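# Grip the tin lid and hold it still above the mat

## Task

Using a gripper, lift the tin lid and keep it motionless in the air above the mat, oriented the way the reference image called manual shows. Only the fingers may be in contact with the lid. Nothing may be left toppled. You must end the scene yourself, with finished_scene, while the lid is still held.

## Robot and tools

Robot: one six-joint arm (shoulder pan, shoulder lift, elbow, wrist 1, wrist 2, wrist 3) carrying a two-finger parallel gripper. Its base sits at (0, 0, +0.169) m in the scene frame with quat_wxyz (+0.949, -0.138, +0.270, +0.089), so it is tilted. In the base frame, the upward direction is (-0.537, -0.214, +0.816). Do not assume base +z is up.

Frames: every commanded pose, reported hand pose, velocity and camera pose is in the arm's base frame. The scene frame has its origin on the table top under the base, +z up, +y to the left when looking along +x. Gripper axes: the fingers extend along its +z, they open and close along its y, and a block sticks out about 10 cm toward its +x. end_effector_position is the point between the closed pads; fingertips reach about 19 mm beyond it when closed, 6 mm when fully open. Reported poses can be off by a few centimetres.

A row is 10 numbers: x, y, z (metres, absolute position in the base frame), qw, qx, qy, qz (absolute orientation quaternion, w first, base frame), then position, force_limit, speed for the gripper, each in [-1, 1]. position: +1 fully open (85 mm), about -0.8 where pads meet, -1 closes until blocked. force_limit sets how hard the motor pushes; speed sets finger speed (about 20 mm/s at -1, 85 at 0, 150 at +1). Both start at +1. A fast close from at least a centimetre wider gives a strong grip (roughly 120 to 245 N per pad); a slow close at force_limit -1 is gentlest (about 30 N). To keep the gripper unchanged, resend the last three numbers; 0 is itself a command. A changed position value (by 0.01 or more) is needed before new force or speed settings apply.

Tools:
- execute_actions(actions, cameras): actions is a list of actions; each action is a list of up to 15 rows, one per 1/30 s step, with the last row held to fill 15. Each row is an absolute pose target, not an offset. A target more than 0.6 m from the gripper's position at that action's start, along any gripper axis, is refused; if the first action fails this against the last reported state, the whole call is refused. Repeat the quaternion in every row to keep orientation. Images come only if actions is empty or cameras names them.
- move(target, speed, blend, stop_force, zero, blocking, cameras): straight-line path from the current Hand target to one row, or through a list of up to 15 rows (all within 10 s). speed in m/s, 0.002 to 3.6, default 0.25 (turning up to twice that in rad/s), one value or one per leg. blend in m rounds corners; 0 stops at each target. stop_force, 3 to 120 N, ends the path when the wrist sensor feels that much opposing push; use it slowly for approaching surfaces, omit it when leaving a contact, and give all list rows the same finger numbers. zero (default true) re-zeroes before the move. blocking=false returns after about 0.5 s while the move continues; not allowed with stop_force. The result adds a move: line: done (within 3 mm and 2 degrees), off_target, moving, held, fault, plus limits such as paced or held. Neither done nor off_target rules out contact.
- wait(seconds 0 to 10, cameras): let time pass holding the last command.
- stop(cameras): brakes the running move; fingers keep moving.
- zoom_image(camera, region [x0, y0, x1, y1] pixels, at most 504 by 504): closer view of cam_high, cam_low or cam_wrist (each 672x504) from the newest images.
- show_instructions(): shows the reference image(s).
- zero_wrist_force(): subtracts the current wrist reading from later ones and from stop_force.
- finished_scene(scene): ends the scene; pass the current scene's number. Irreversible.

Results: gripper pose and velocities in the base frame; Hand target (where the arm is being sent; orientation can lag, so keep commanding); Tool commands; Joint positions and torques (positive toward larger joint angle, include the arm's weight); Wrist force and torque in gripper axes, plus the peak since last shown; object_status: 0 moving, 1 blocked while opening, 2 blocked while closing (a grip), 3 reached requested position or pads met. position_measured in counts: 3 open, about 78 at 60 mm, 130 at 40 mm, 180 at 20 mm, 230 pads meeting. Motor temperatures, MOTOR HOT at 70 °C.

Suggested order: look at the cameras and the reference image, open the gripper, move above the object with the fingers pointing down (opposite the up vector), descend slowly, close with position -1 and confirm object_status 2, lift clear of the mat, turn the object to the orientation the task requires, let it settle, then call finished_scene.

Avoid: each control step clips orientation to 32 degrees from the measured one; paths past the base can flip the shoulder, so go around. The arm is stiff: commanding even slightly into a firm surface can fault. Contact torque over the joint limits (142 N m for the first three, 26.6 for the wrists) or net outside force near 150 N stops the arm for 10 s; after a force fault while gripping, release first. Do not squeeze the object hard while it rests on the table, swing it fast, drop it, knock anything over, or let anything leave the table. Long stretched holds heat motors; 85 °C brakes the arm for 30 s or more. Thinking time lets the scene run, so be brief.

Each tool is called after ">>>" as name(argument=value, ...), one argument or row to a line, values as JSON.

Reference images:

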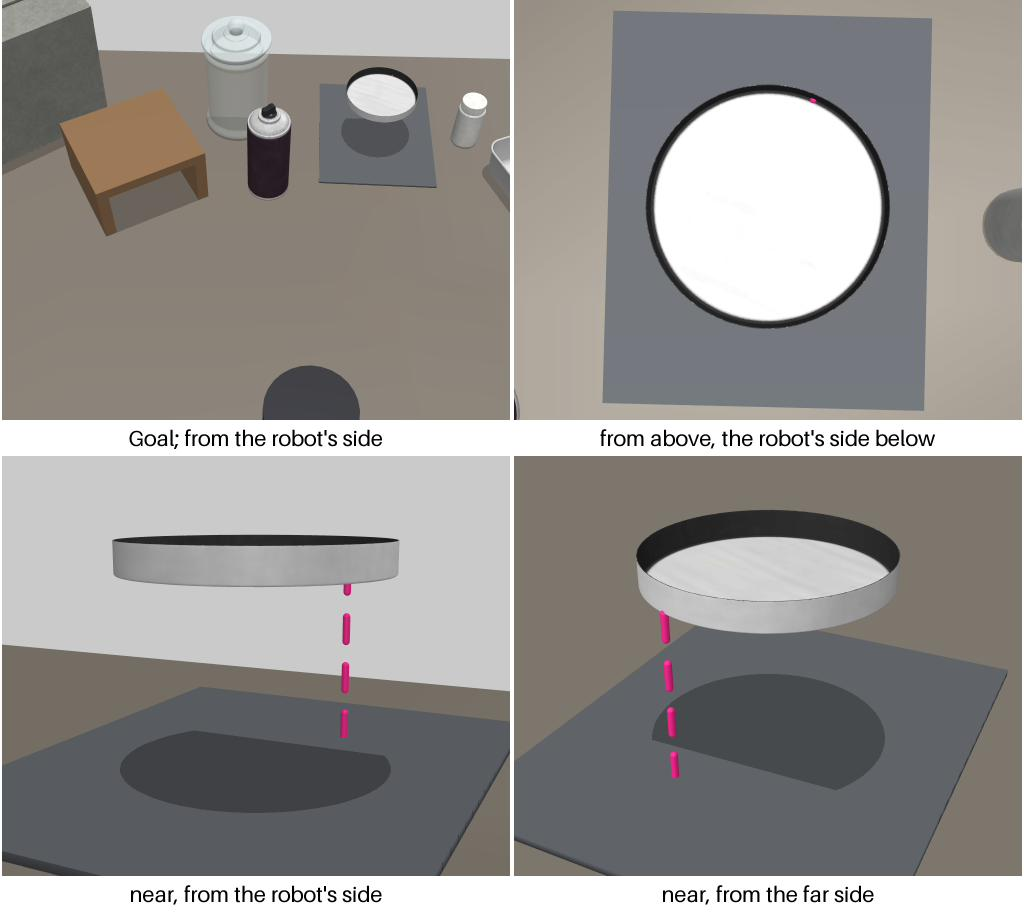

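## Session

>>> execute_actions(
  actions=[],
)

Scene clock: 0.00 s.
end_effector_position=(+0.1439, +0.2282, +0.3093) position_measured=3 object_status=3 end_effector_quat_wxyz=(-0.393, +0.333, +0.855, -0.065)
Joint positions: [0.165 -1.828 1.875 -0.834 -1.302 0.796]
Joint velocities: within noise
Joint torques (N m): no reading
Motor temperatures (°C): [35 35 35 43 38 39]
Wrist force (N): no reading
Wrist torque (N m): no reading
Wrist force, peak (N): no reading
Hand target: +0.1439, +0.2282, +0.3093; -0.393, +0.333, +0.855, -0.065
Tool commands: gripper/position=+1.0 gripper/force_limit=+1.0 gripper/speed=+1.0

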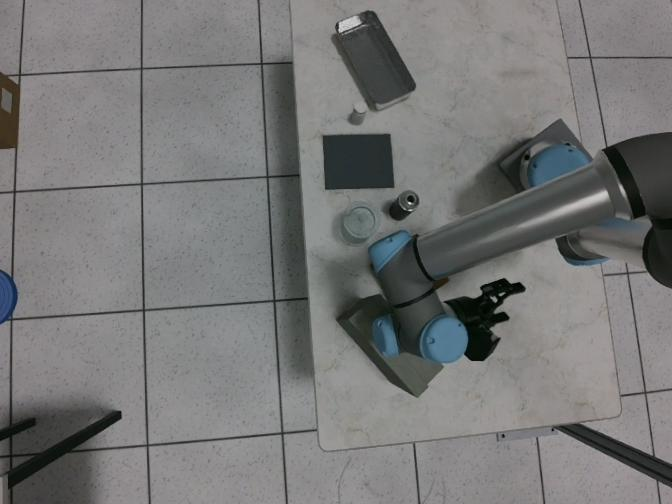

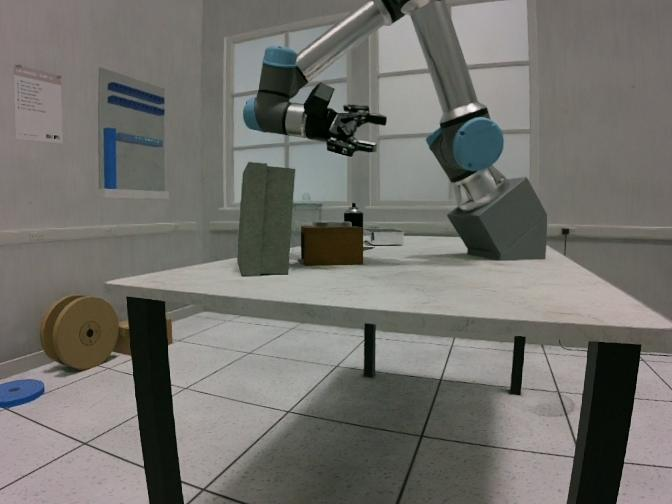

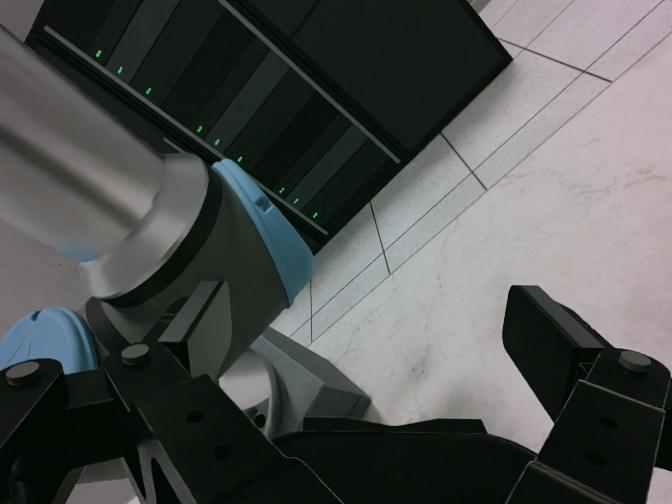

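>>> zoom_image(
  camera="cam_low",
  region=[220, 140, 440, 290],
)

>>> zoom_image(
  camera="cam_high",
  region=[290, 0, 620, 420],
)

Scaled by 2.291.

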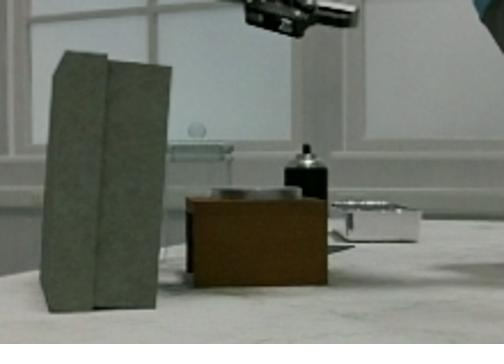

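Scaled by 1.200.

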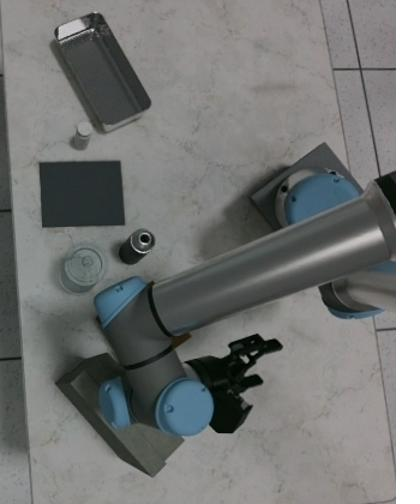

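>>> move(
  target=[0.188,0.283,0.4325,0.1891,0.4721,0.8279,0.2369,1,1,1],
  speed=0.4,
  cameras=["all"],
)

Scene clock: 41.70 s.
end_effector_position=(+0.1880, +0.2830, +0.4324) position_measured=3 object_status=3 end_effector_quat_wxyz=(+0.189, +0.472, +0.828, +0.237)
Joint positions: [0.747 -2.263 2.011 -1.902 -1.78 1.72]
Joint torques (N m): [13.28 -26.46 -31.6 -4.75 -1.73 -0.24]
Wrist force (N): [2.5 1.3 2.4]
Wrist torque (N m): [0.61 0.16 0.17]
Wrist force, peak (N): [2.7 1.6 2.3]
Hand target: +0.1880, +0.2830, +0.4325; +0.189, +0.472, +0.828, +0.237
Off the commanded pose: 0.000 m, 0 deg.
move: done

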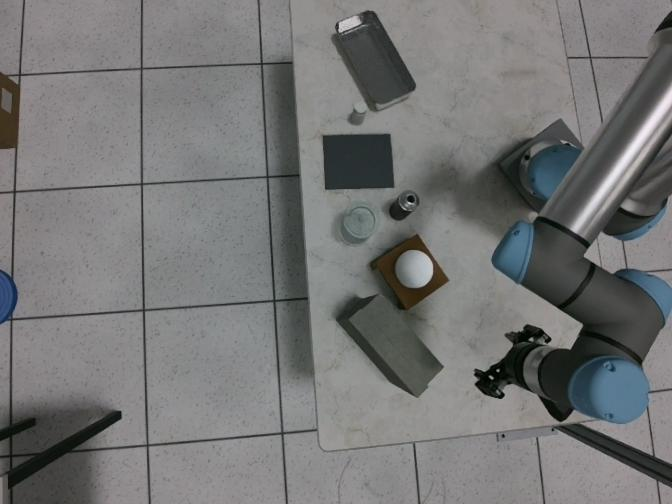

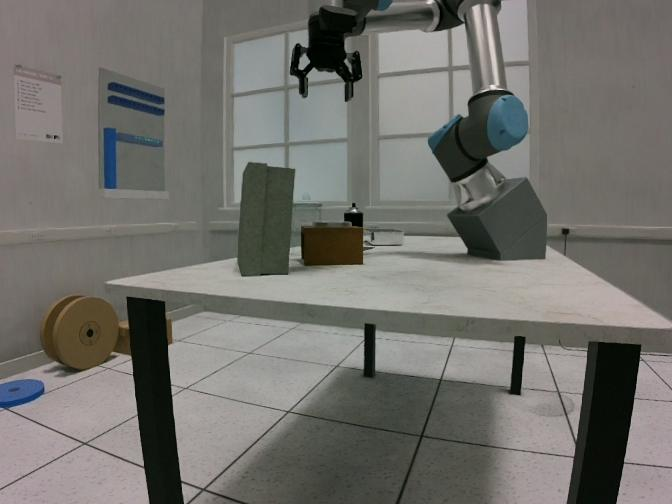

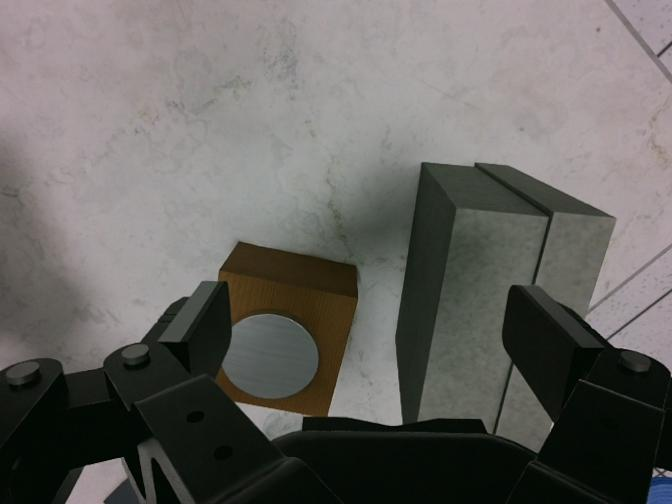

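>>> move(
  target=[
    [0.188,0.283,0.4325,-0.0321,0.6751,-0.3099,0.6692,1,1,1],
    [0.2277,0.2378,0.2501,-0.0321,0.6751,-0.3099,0.6692,1,1,1],
  ],
  speed=0.5,
  blend=[0.02,0],
  cameras=["all"],
)

Scene clock: 90.40 s.
end_effector_position=(+0.2001, +0.2675, +0.3776) position_measured=3 object_status=3 end_effector_quat_wxyz=(-0.065, +0.645, -0.267, +0.713)
Joint positions: [1.307 -1.538 2.409 -3.444 -3.186 4.192]
Joint torques (N m): [18.63 -25.99 0.99 0.52 -3.92 2.05]
Wrist force (N): [0.8 1.5 0.5]
Wrist torque (N m): [0.46 -0.09 0.16]
Wrist force, peak (N): [-19.1 12.6 6.1]
Hand target: +0.2001, +0.2675, +0.3775; -0.065, +0.646, -0.267, +0.713
Off the commanded pose: 0.134 m, 9 deg.
move: held (a check stopped the path); path passed 1 of 2 targets; limits=held
pose unreachable: on one or more control steps of this call, first in action 0 (counted from 0), an arm could not follow its commanded pose, so it was not sent that pose on those steps. It may still have moved: this result reports where it is.
cause: moving toward the commanded pose would bring two parts of the arm too close to each other (its gripper and another part of the arm, with joints 4 (wrist 1) to 6 (wrist 3) between them, 2 mm apart when it was first held).

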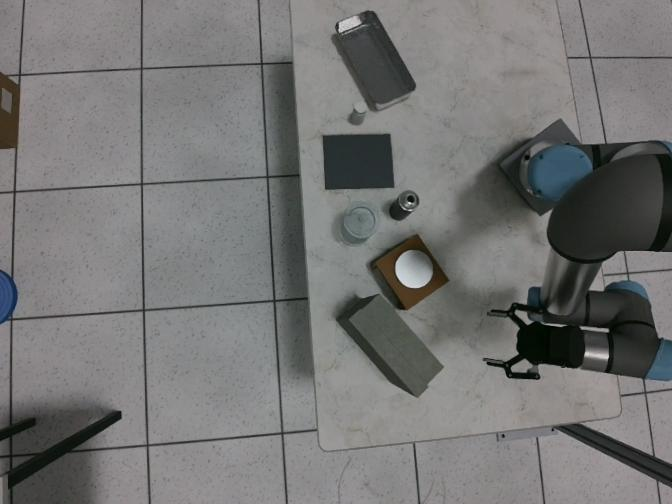

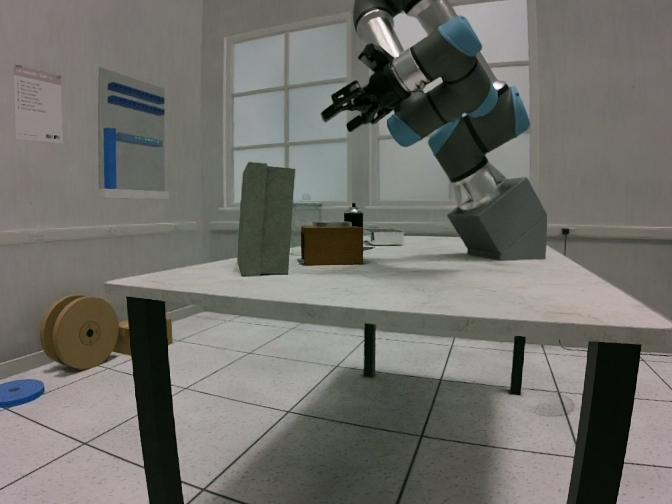

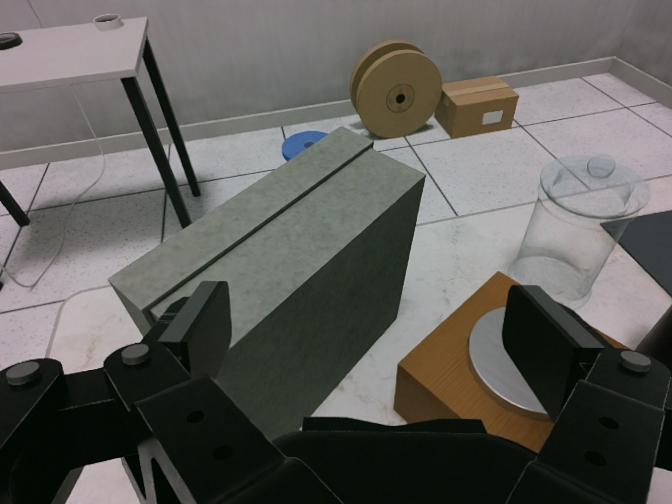

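>>> move(
  target=[
    [0.188,0.283,0.4325,0.1891,0.4721,0.8279,0.2369,1,1,1],
    [0.2655,0.150,0.3746,0.1891,0.4721,0.8279,0.2369,1,1,1],
  ],
  speed=0.6,
  cameras=["all"],
)

Scene clock: 131.10 s.
end_effector_position=(+0.2655, +0.1500, +0.3747) position_measured=3 object_status=3 end_effector_quat_wxyz=(+0.189, +0.472, +0.828, +0.237)
Joint positions: [-0.353 -2.592 2.19 -1.654 -1.175 0.783]
Joint torques (N m): [17.4 3.48 -16.56 -5.71 -2.03 1.99]
Wrist force (N): [2.0 1.1 2.0]
Wrist torque (N m): [0.57 0.21 0.02]
Wrist force, peak (N): [5.3 2.1 1.0]
Hand target: +0.2655, +0.1500, +0.3746; +0.189, +0.472, +0.828, +0.237
Off the commanded pose: 0.000 m, 0 deg.
move: done

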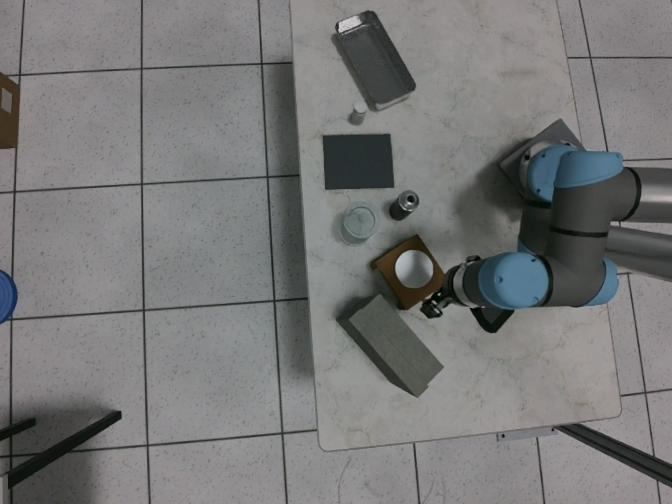

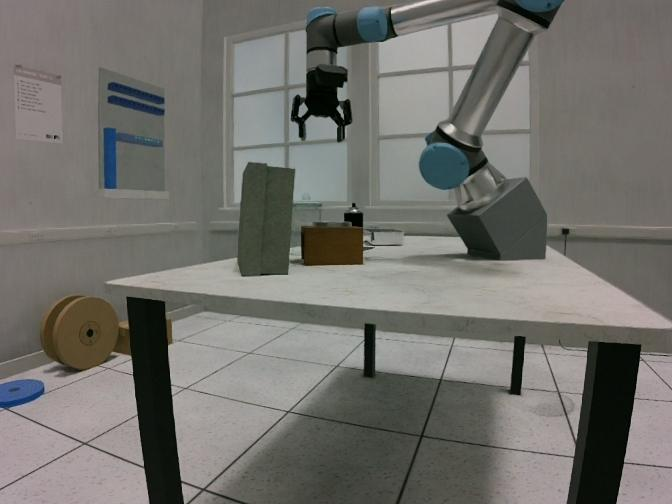

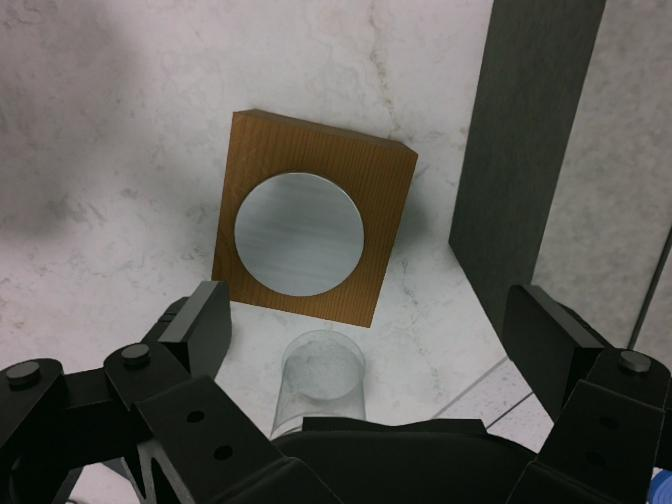

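>>> move(
  target=[0.3123,0.1104,0.2971,0.1891,0.4721,0.8279,0.2369,1,1,1],
  speed=0.3,
  cameras=["all"],
)

>>> zoom_image(
  camera="cam_low",
  region=[220, 120, 440, 290],
)

Scene clock: 162.27 s.
end_effector_position=(+0.3123, +0.1104, +0.2971) position_measured=3 object_status=3 end_effector_quat_wxyz=(+0.189, +0.472, +0.828, +0.237)
Joint positions: [-0.508 -2.548 2.379 -1.822 -1.107 0.63]
Joint torques (N m): [3.39 -4.92 -16.63 -0.75 0.25 -2.29]
Wrist force (N): [2.3 1.4 1.9]
Wrist torque (N m): [0.62 0.19 0.06]
Wrist force, peak (N): [3.9 2.1 -0.4]
Hand target: +0.3123, +0.1104, +0.2971; +0.189, +0.472, +0.828, +0.237
Off the commanded pose: 0.000 m, 0 deg.
move: done

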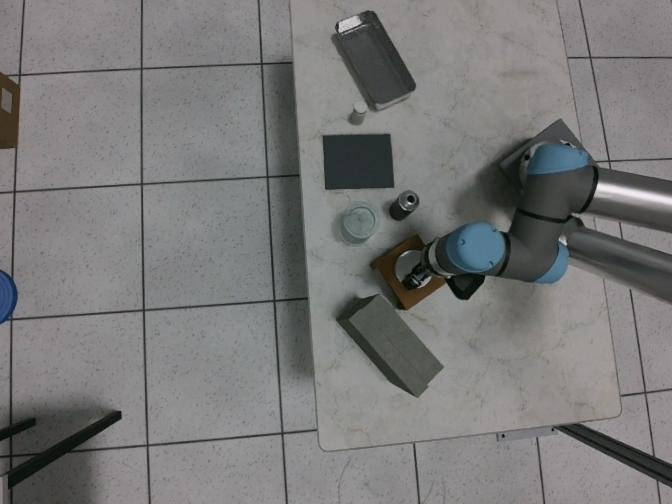

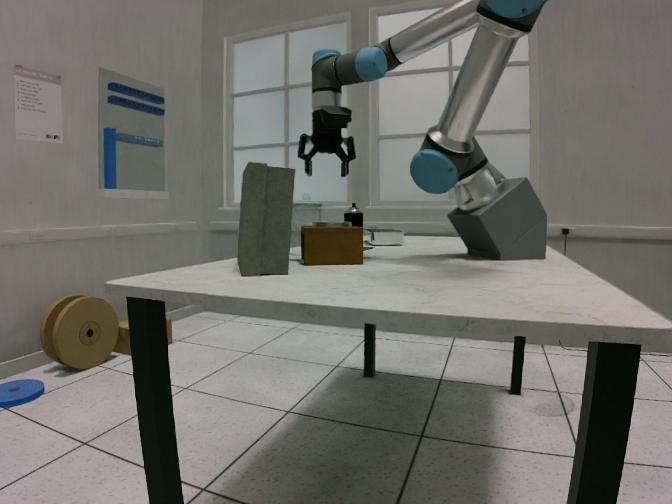

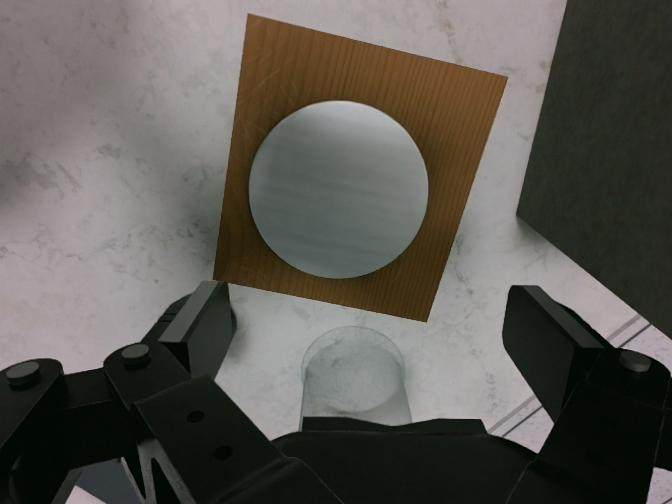

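Scaled by 2.291.

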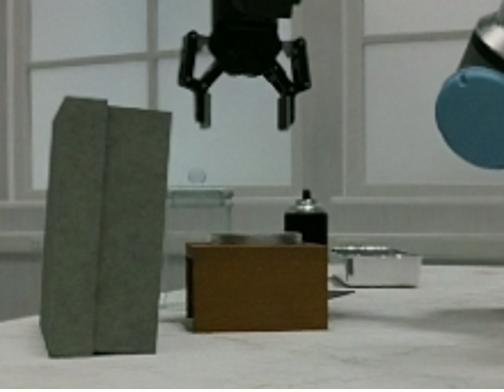

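>>> zoom_image(
  camera="cam_high",
  region=[340, 180, 520, 315],
)

Scaled by 2.800.

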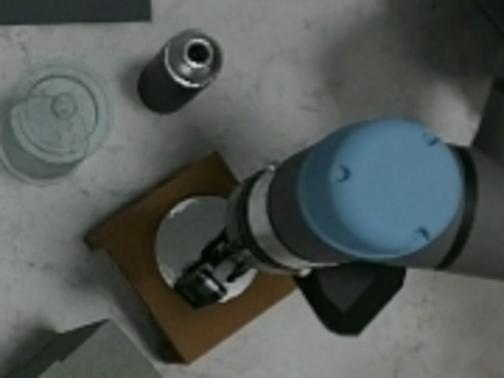

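>>> move(
  target=[0.3059,0.1321,0.274,0.1891,0.4721,0.8279,0.2369,1,1,1],
  speed=0.3,
  cameras=["cam_wrist","cam_low"],
)

>>> zoom_image(
  camera="cam_low",
  region=[260, 130, 400, 270],
)

Scene clock: 188.17 s.
end_effector_position=(+0.3059, +0.1321, +0.2739) position_measured=3 object_status=3 end_effector_quat_wxyz=(+0.189, +0.472, +0.828, +0.237)
Joint positions: [-0.375 -2.543 2.451 -1.955 -1.165 0.762]
Joint torques (N m): [6.23 -7.17 -27.98 -0.03 2.33 -2.1]
Wrist force (N): [2.3 1.2 2.0]
Wrist torque (N m): [0.59 0.19 0.16]
Wrist force, peak (N): [2.8 0.8 2.7]
Hand target: +0.3059, +0.1321, +0.2740; +0.189, +0.472, +0.828, +0.237
Off the commanded pose: 0.000 m, 0 deg.
move: done
Images, in order (width x height): cam_low 672x504, cam_wrist 672x504.

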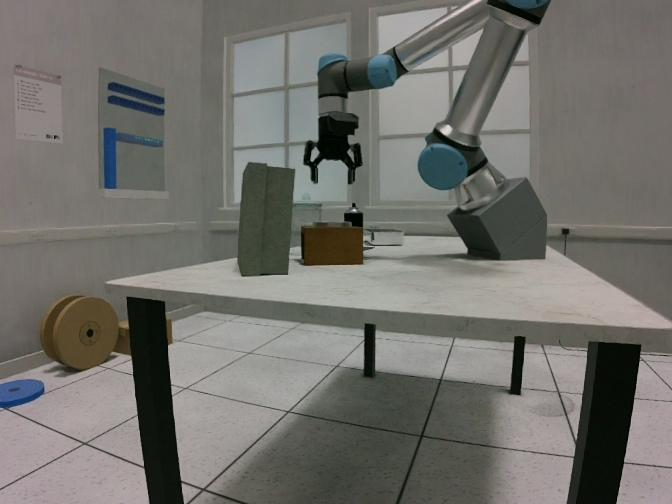

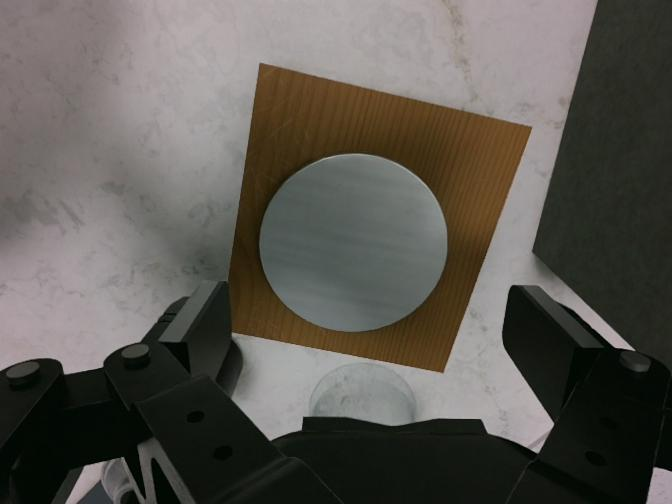

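Scaled by 3.600.

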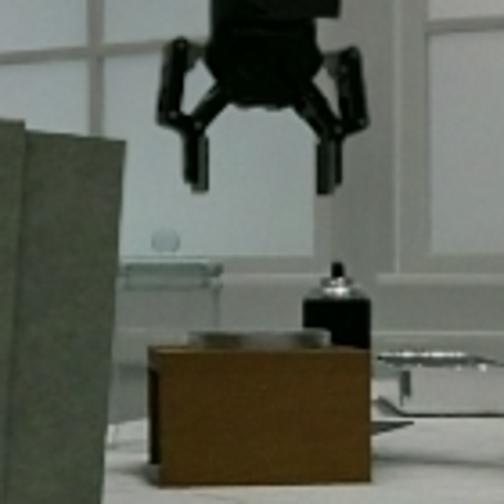

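>>> move(
  target=[0.3299,0.1466,0.2298,0.1891,0.4721,0.8279,0.2369,1,1,1],
  speed=0.2,
  cameras=["cam_wrist","cam_low"],
)

>>> zoom_image(
  camera="cam_low",
  region=[260, 130, 400, 270],
)

Scene clock: 198.30 s.
end_effector_position=(+0.3299, +0.1466, +0.2298) position_measured=3 object_status=3 end_effector_quat_wxyz=(+0.189, +0.472, +0.828, +0.237)
Joint positions: [-0.232 -2.378 2.549 -2.268 -1.233 0.897]
Joint torques (N m): [8.9 -4.1 -18.95 -3.8 2.38 -1.76]
Wrist force (N): [2.3 1.6 2.1]
Wrist torque (N m): [0.66 0.17 0.17]
Wrist force, peak (N): [2.5 1.4 3.6]
Hand target: +0.3299, +0.1466, +0.2298; +0.189, +0.472, +0.828, +0.237
Off the commanded pose: 0.000 m, 0 deg.
move: done
Images, in order (width x height): cam_low 672x504, cam_wrist 672x504.

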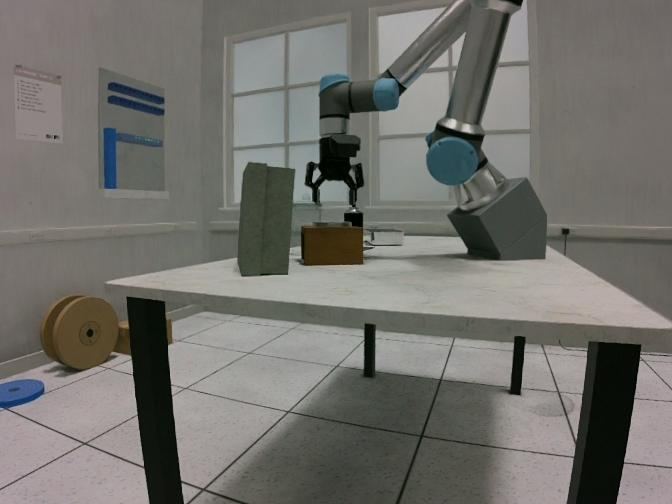

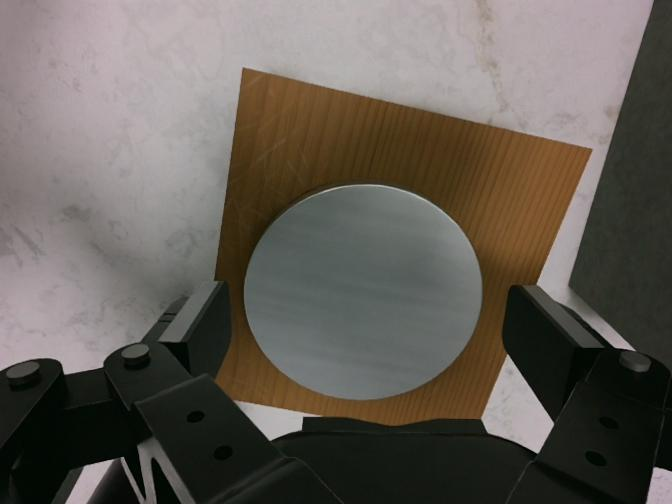

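Scaled by 3.600.

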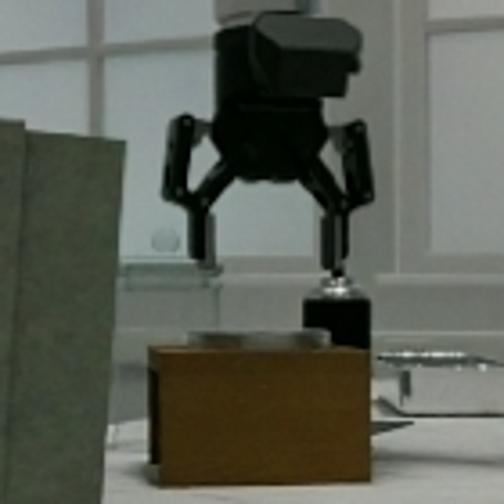

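>>> move(
  target=[0.3568,0.1573,0.189,0.1891,0.4721,0.8279,0.2369,1,1,1],
  speed=0.02,
  stop_force=5,
  cameras=["cam_wrist","cam_low"],
)

>>> zoom_image(
  camera="cam_low",
  region=[260, 130, 400, 270],
)

Scene clock: 218.97 s.
end_effector_position=(+0.3526, +0.1556, +0.1953) position_measured=3 object_status=3 end_effector_quat_wxyz=(+0.189, +0.472, +0.828, +0.237)
Joint positions: [-0.158 -2.201 2.6 -2.517 -1.271 0.963]
Joint torques (N m): [2.73 -1.66 -21.48 -5.13 2.3 -2.23]
Wrist force (N): [2.8 -0.4 -3.4]
Wrist torque (N m): [0.32 0.13 0.17]
Wrist force, peak (N): [10.5 -13.2 -80.2]
Hand target: +0.3526, +0.1556, +0.1953; +0.189, +0.472, +0.828, +0.237
Off the commanded pose: 0.008 m, 0 deg.
move: contact
Images, in order (width x height): cam_low 672x504, cam_wrist 672x504.

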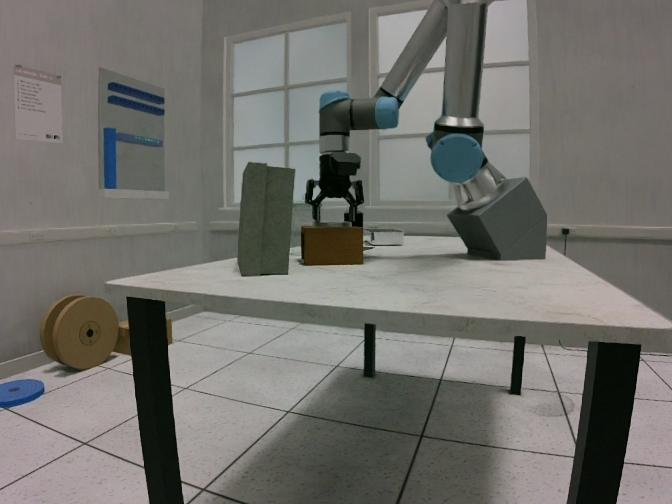

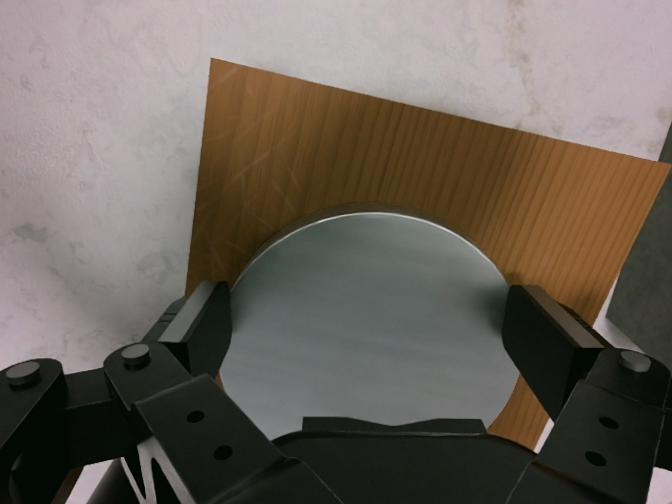

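Scaled by 3.600.

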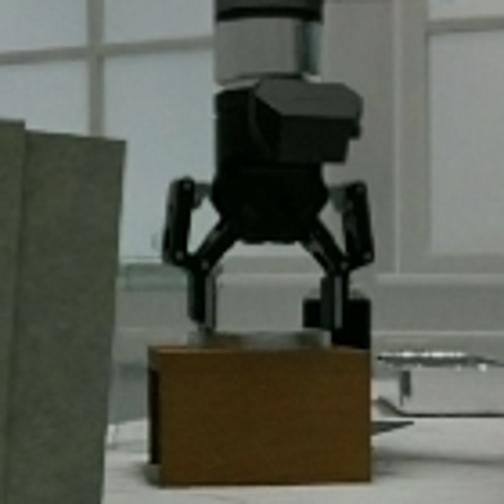

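>>> move(
  target=[
    [0.3365,0.1492,0.2198,0.1891,0.4721,0.8279,0.2369,1,1,1],
    [0.3457,0.1337,0.2209,0.1891,0.4721,0.8279,0.2369,1,1,1],
    [0.3457,0.1337,0.2209,0.1891,0.4721,0.8279,0.2369,0.2,1,0],
  ],
  speed=0.1,
)

>>> move(
  target=[0.3645,0.1412,0.1923,0.1891,0.4721,0.8279,0.2369,0.2,1,0],
  speed=0.005,
  stop_force=4,
  cameras=["cam_wrist"],
)

Scene clock: 280.90 s.
end_effector_position=(+0.3457, +0.1337, +0.2209) position_measured=104 object_status=0 end_effector_quat_wxyz=(+0.189, +0.472, +0.828, +0.237)
Joint positions: [-0.281 -2.325 2.557 -2.313 -1.209 0.851]
Joint torques (N m): [2.18 -15.52 -7.77 -5.48 -2.03 -2.27]
Wrist force (N): [2.3 1.6 2.4]
Wrist torque (N m): [0.65 0.15 0.03]
Wrist force, peak (N): [2.6 -0.7 -4.6]
Hand target: +0.3457, +0.1337, +0.2209; +0.189, +0.472, +0.828, +0.237
Off the commanded pose: 0.000 m, 0 deg.
move: done

Scene clock: 285.77 s.
end_effector_position=(+0.3560, +0.1378, +0.2052) position_measured=104 object_status=3 end_effector_quat_wxyz=(+0.189, +0.472, +0.828, +0.237)
Joint positions: [-0.245 -2.245 2.581 -2.428 -1.227 0.884]
Joint torques (N m): [3.42 -15.49 -19.07 1.45 1.91 -2.31]
Wrist force (N): [1.5 3.1 -6.1]
Wrist torque (N m): [0.35 0.21 0.10]
Wrist force, peak (N): [4.5 -2.5 -18.9]
Hand target: +0.3560, +0.1378, +0.2052; +0.189, +0.472, +0.828, +0.237
Off the commanded pose: 0.016 m, 0 deg.
move: contact
Images, in order (width x height): cam_wrist 672x504.

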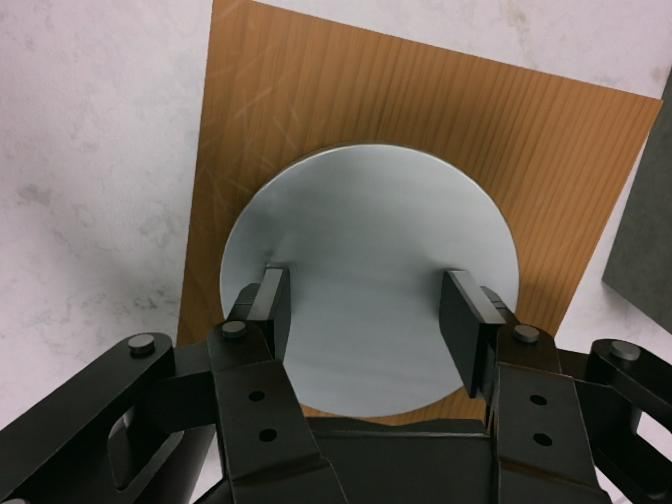

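>>> move(
  target=[0.3364,0.1962,0.2076,0.1891,0.4721,0.8279,0.2369,0.2,1,0],
  speed=0.04,
  cameras=["cam_wrist","cam_low"],
)

Scene clock: 293.53 s.
end_effector_position=(+0.3365, +0.1962, +0.2077) position_measured=104 object_status=3 end_effector_quat_wxyz=(+0.189, +0.472, +0.828, +0.237)
Joint positions: [0.04 -2.174 2.568 -2.553 -1.377 1.135]
Joint torques (N m): [1.96 -17.81 -8.7 1.68 1.45 -2.07]
Wrist force (N): [5.3 0.5 -13.8]
Wrist torque (N m): [0.22 0.15 0.12]
Wrist force, peak (N): [5.7 0.0 -14.3]
Hand target: +0.3364, +0.1962, +0.2076; +0.189, +0.472, +0.828, +0.237
Off the commanded pose: 0.000 m, 0 deg.
move: done
Images, in order (width x height): cam_low 672x504, cam_wrist 672x504.

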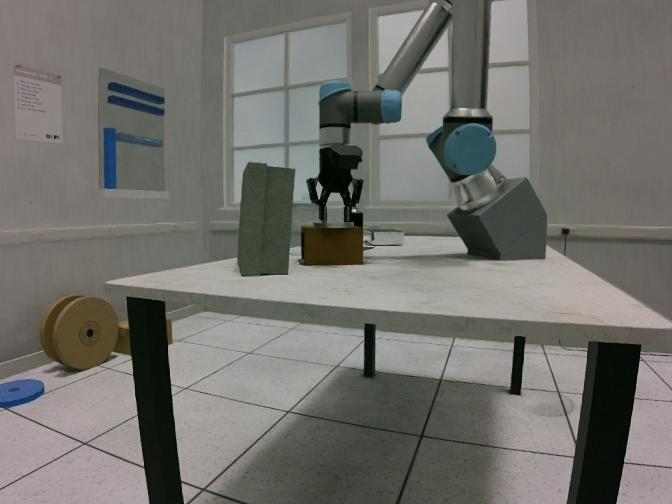

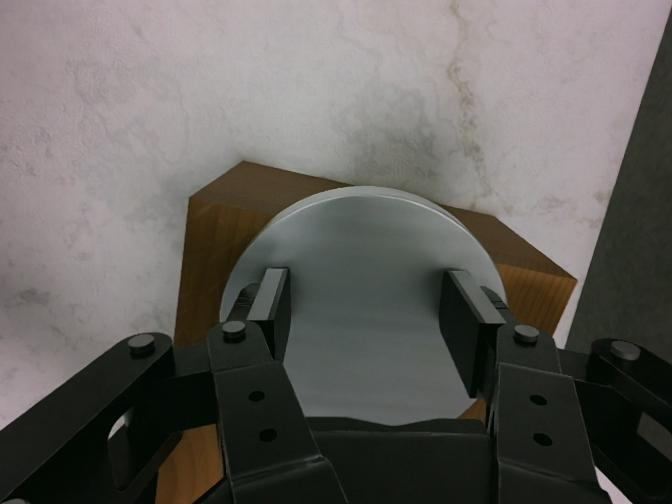

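>>> move(
  target=[
    [0.331,0.1941,0.2159,0.1891,0.4721,0.8279,0.2369,0.2,1,0],
    [0.3405,0.1659,0.2147,0.1891,0.4721,0.8279,0.2369,0.2,1,0],
  ],
  speed=0.08,
)

>>> move(
  target=[0.3486,0.1691,0.2025,0.1891,0.4721,0.8279,0.2369,0.2,1,0],
  speed=0.005,
  stop_force=4,
)

Scene clock: 304.00 s.
end_effector_position=(+0.3404, +0.1659, +0.2147) position_measured=104 object_status=3 end_effector_quat_wxyz=(+0.189, +0.472, +0.828, +0.237)
Joint positions: [-0.114 -2.258 2.567 -2.438 -1.294 1.002]
Joint torques (N m): [2.63 -4.29 -18.02 -5.7 -1.63 0.57]
Wrist force (N): [2.1 1.0 2.0]
Wrist torque (N m): [0.57 0.18 0.01]
Wrist force, peak (N): [4.0 1.8 -13.1]
Hand target: +0.3405, +0.1659, +0.2147; +0.189, +0.472, +0.828, +0.237
Off the commanded pose: 0.000 m, 0 deg.
move: done

Scene clock: 307.07 s.
end_effector_position=(+0.3459, +0.1680, +0.2066) position_measured=104 object_status=3 end_effector_quat_wxyz=(+0.189, +0.472, +0.828, +0.237)
Joint positions: [-0.1 -2.216 2.578 -2.493 -1.301 1.015]
Joint torques (N m): [2.68 -15.78 -18.54 1.3 2.04 -2.04]
Wrist force (N): [1.8 2.7 -6.8]
Wrist torque (N m): [0.30 0.22 0.05]
Wrist force, peak (N): [3.5 -2.6 -17.6]
Hand target: +0.3459, +0.1680, +0.2066; +0.189, +0.472, +0.828, +0.237
Off the commanded pose: 0.005 m, 0 deg.
move: contact

Drag 22 mm, then lift 60 mm and look.

>>> move(
  target=[0.339,0.1888,0.2075,0.1891,0.4721,0.8279,0.2369,0.2,1,0],
  speed=0.03,
  cameras=["cam_wrist"],
)

Scene clock: 310.53 s.
end_effector_position=(+0.3391, +0.1888, +0.2076) position_measured=104 object_status=3 end_effector_quat_wxyz=(+0.189, +0.472, +0.828, +0.237) end_effector_velocity=(+0.000, +0.000, +0.000) end_effector_angular_velocity=(+0.001, +0.000, +0.004)
Joint positions: [0.003 -2.186 2.571 -2.538 -1.357 1.104]
Joint velocities: [-0.004 0 0 0.002 0.005 -0.007]
Joint torques (N m): [1.98 -19.36 -15.67 0.33 2.01 -1.91]
Wrist force (N): [3.7 0.1 -4.9]
Wrist torque (N m): [0.31 0.21 0.14]
Wrist force, peak (N): [1.7 3.0 -6.7]
Hand target: +0.3390, +0.1888, +0.2075; +0.189, +0.472, +0.828, +0.237
Off the commanded pose: 0.000 m, 0 deg.
move: done
Images, in order (width x height): cam_wrist 672x504.

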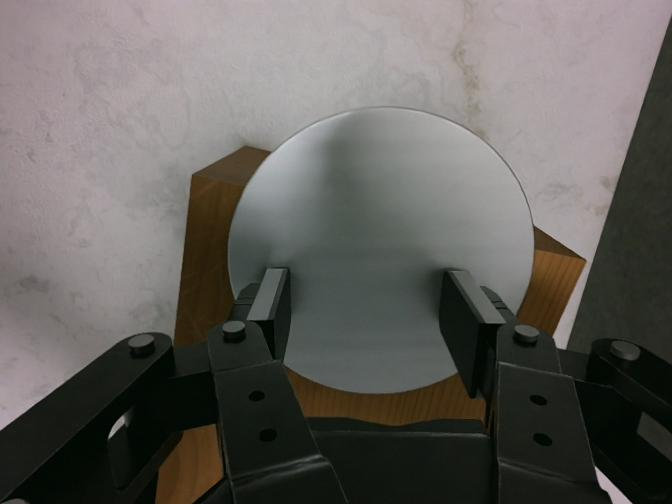

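>>> move(
  target=[
    [0.2586,0.1567,0.33,0.1891,0.4721,0.8279,0.2369,0.2,1,0],
    [0.1484,0.2806,0.3563,0.4124,0.015,0.6612,-0.627,0.2,1,0],
  ],
  speed=[0.15,0.4],
  cameras=["all"],
)

Scene clock: 334.33 s.
end_effector_position=(+0.1484, +0.2806, +0.3563) position_measured=104 object_status=3 end_effector_quat_wxyz=(+0.412, +0.015, +0.661, -0.627)
Joint positions: [1.273 -1.253 1.629 -0.186 -2.419 2.319]
Joint torques (N m): [13.18 -38.09 -0.22 2.71 -0.57 -1.82]
Wrist force (N): [0.4 -0.7 -0.6]
Wrist torque (N m): [-0.29 0.20 -0.05]
Wrist force, peak (N): [3.1 0.4 -5.8]
Hand target: +0.1484, +0.2806, +0.3563; +0.412, +0.015, +0.661, -0.627
Off the commanded pose: 0.000 m, 0 deg.
move: done

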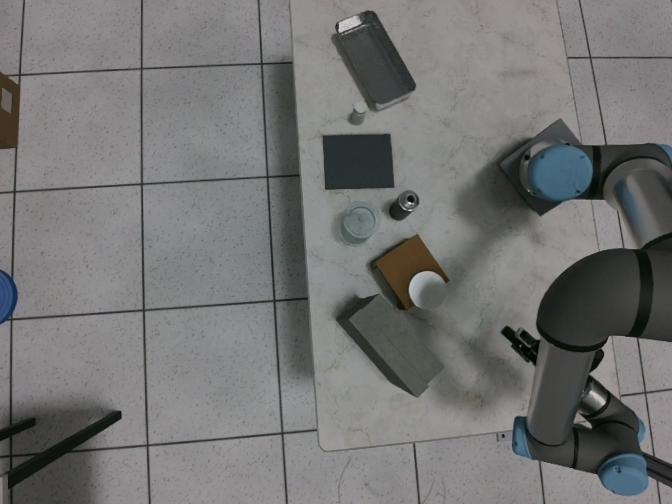

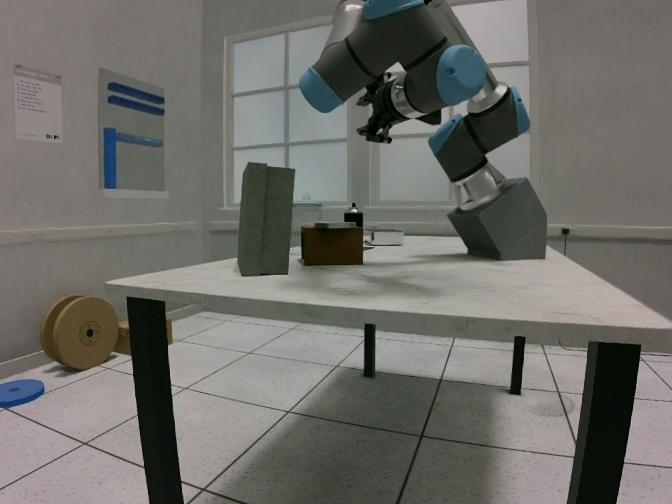

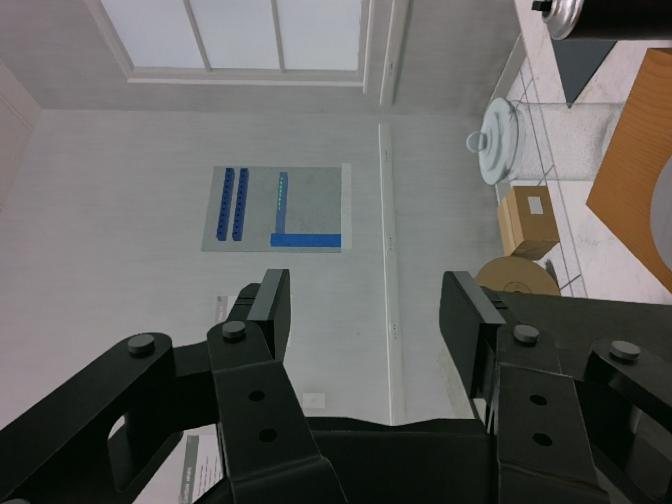

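>>> move(
  target=[0.2904,0.2956,0.1773,0.4124,0.015,0.6612,-0.627,0.2,1,0],
  speed=0.15,
  stop_force=15,
  cameras=["all"],
)

>>> zoom_image(
  camera="cam_low",
  region=[260, 130, 440, 310],
)

>>> zoom_image(
  camera="cam_high",
  region=[380, 220, 560, 400],
)

Scene clock: 347.77 s.
end_effector_position=(+0.2904, +0.2956, +0.1773) position_measured=104 object_status=3 end_effector_quat_wxyz=(+0.412, +0.015, +0.661, -0.627)
Joint positions: [1.024 -0.931 1.665 -0.458 -2.661 2.421]
Joint torques (N m): [18.71 -39.78 5.24 5.49 3.1 -2.37]
Wrist force (N): [-0.3 -0.8 -0.1]
Wrist torque (N m): [-0.28 0.24 -0.10]
Wrist force, peak (N): [0.3 -3.0 -0.9]
Hand target: +0.2904, +0.2956, +0.1773; +0.412, +0.015, +0.661, -0.627
Off the commanded pose: 0.000 m, 0 deg.
move: done

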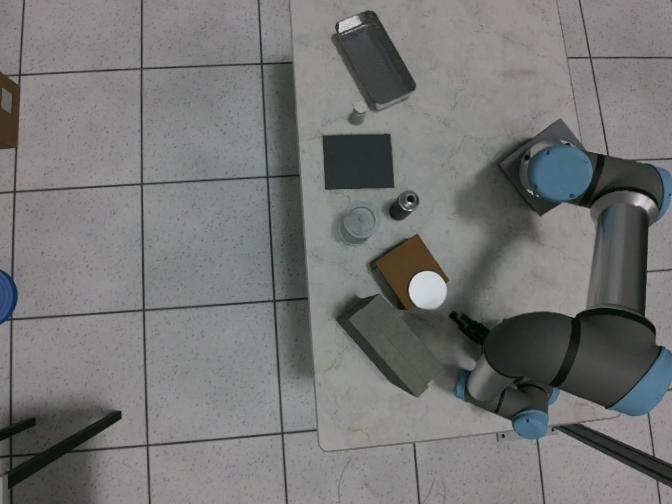

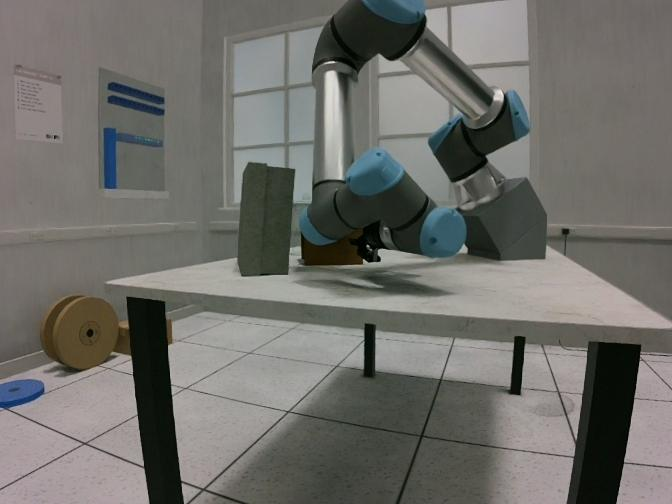

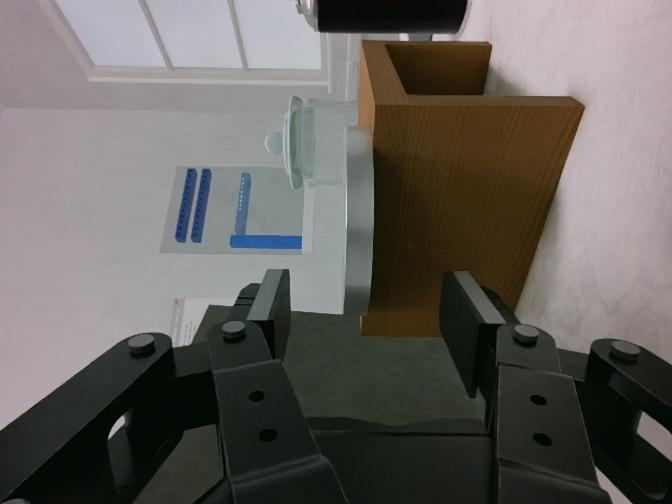

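Scaled by 2.800.

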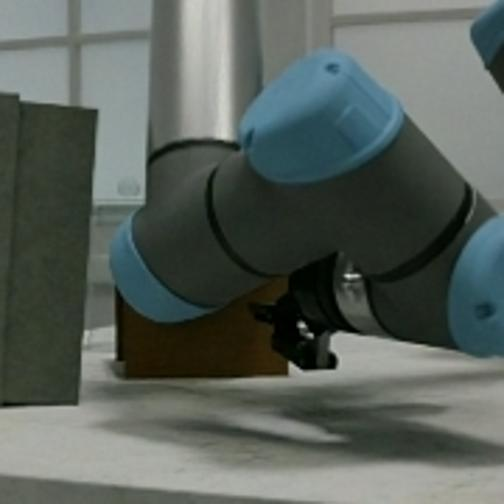

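Scaled by 2.800.

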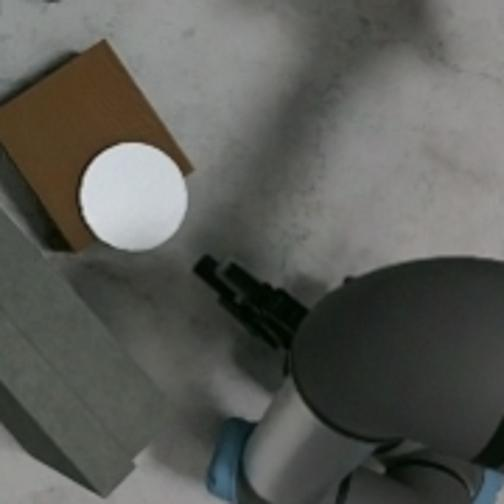

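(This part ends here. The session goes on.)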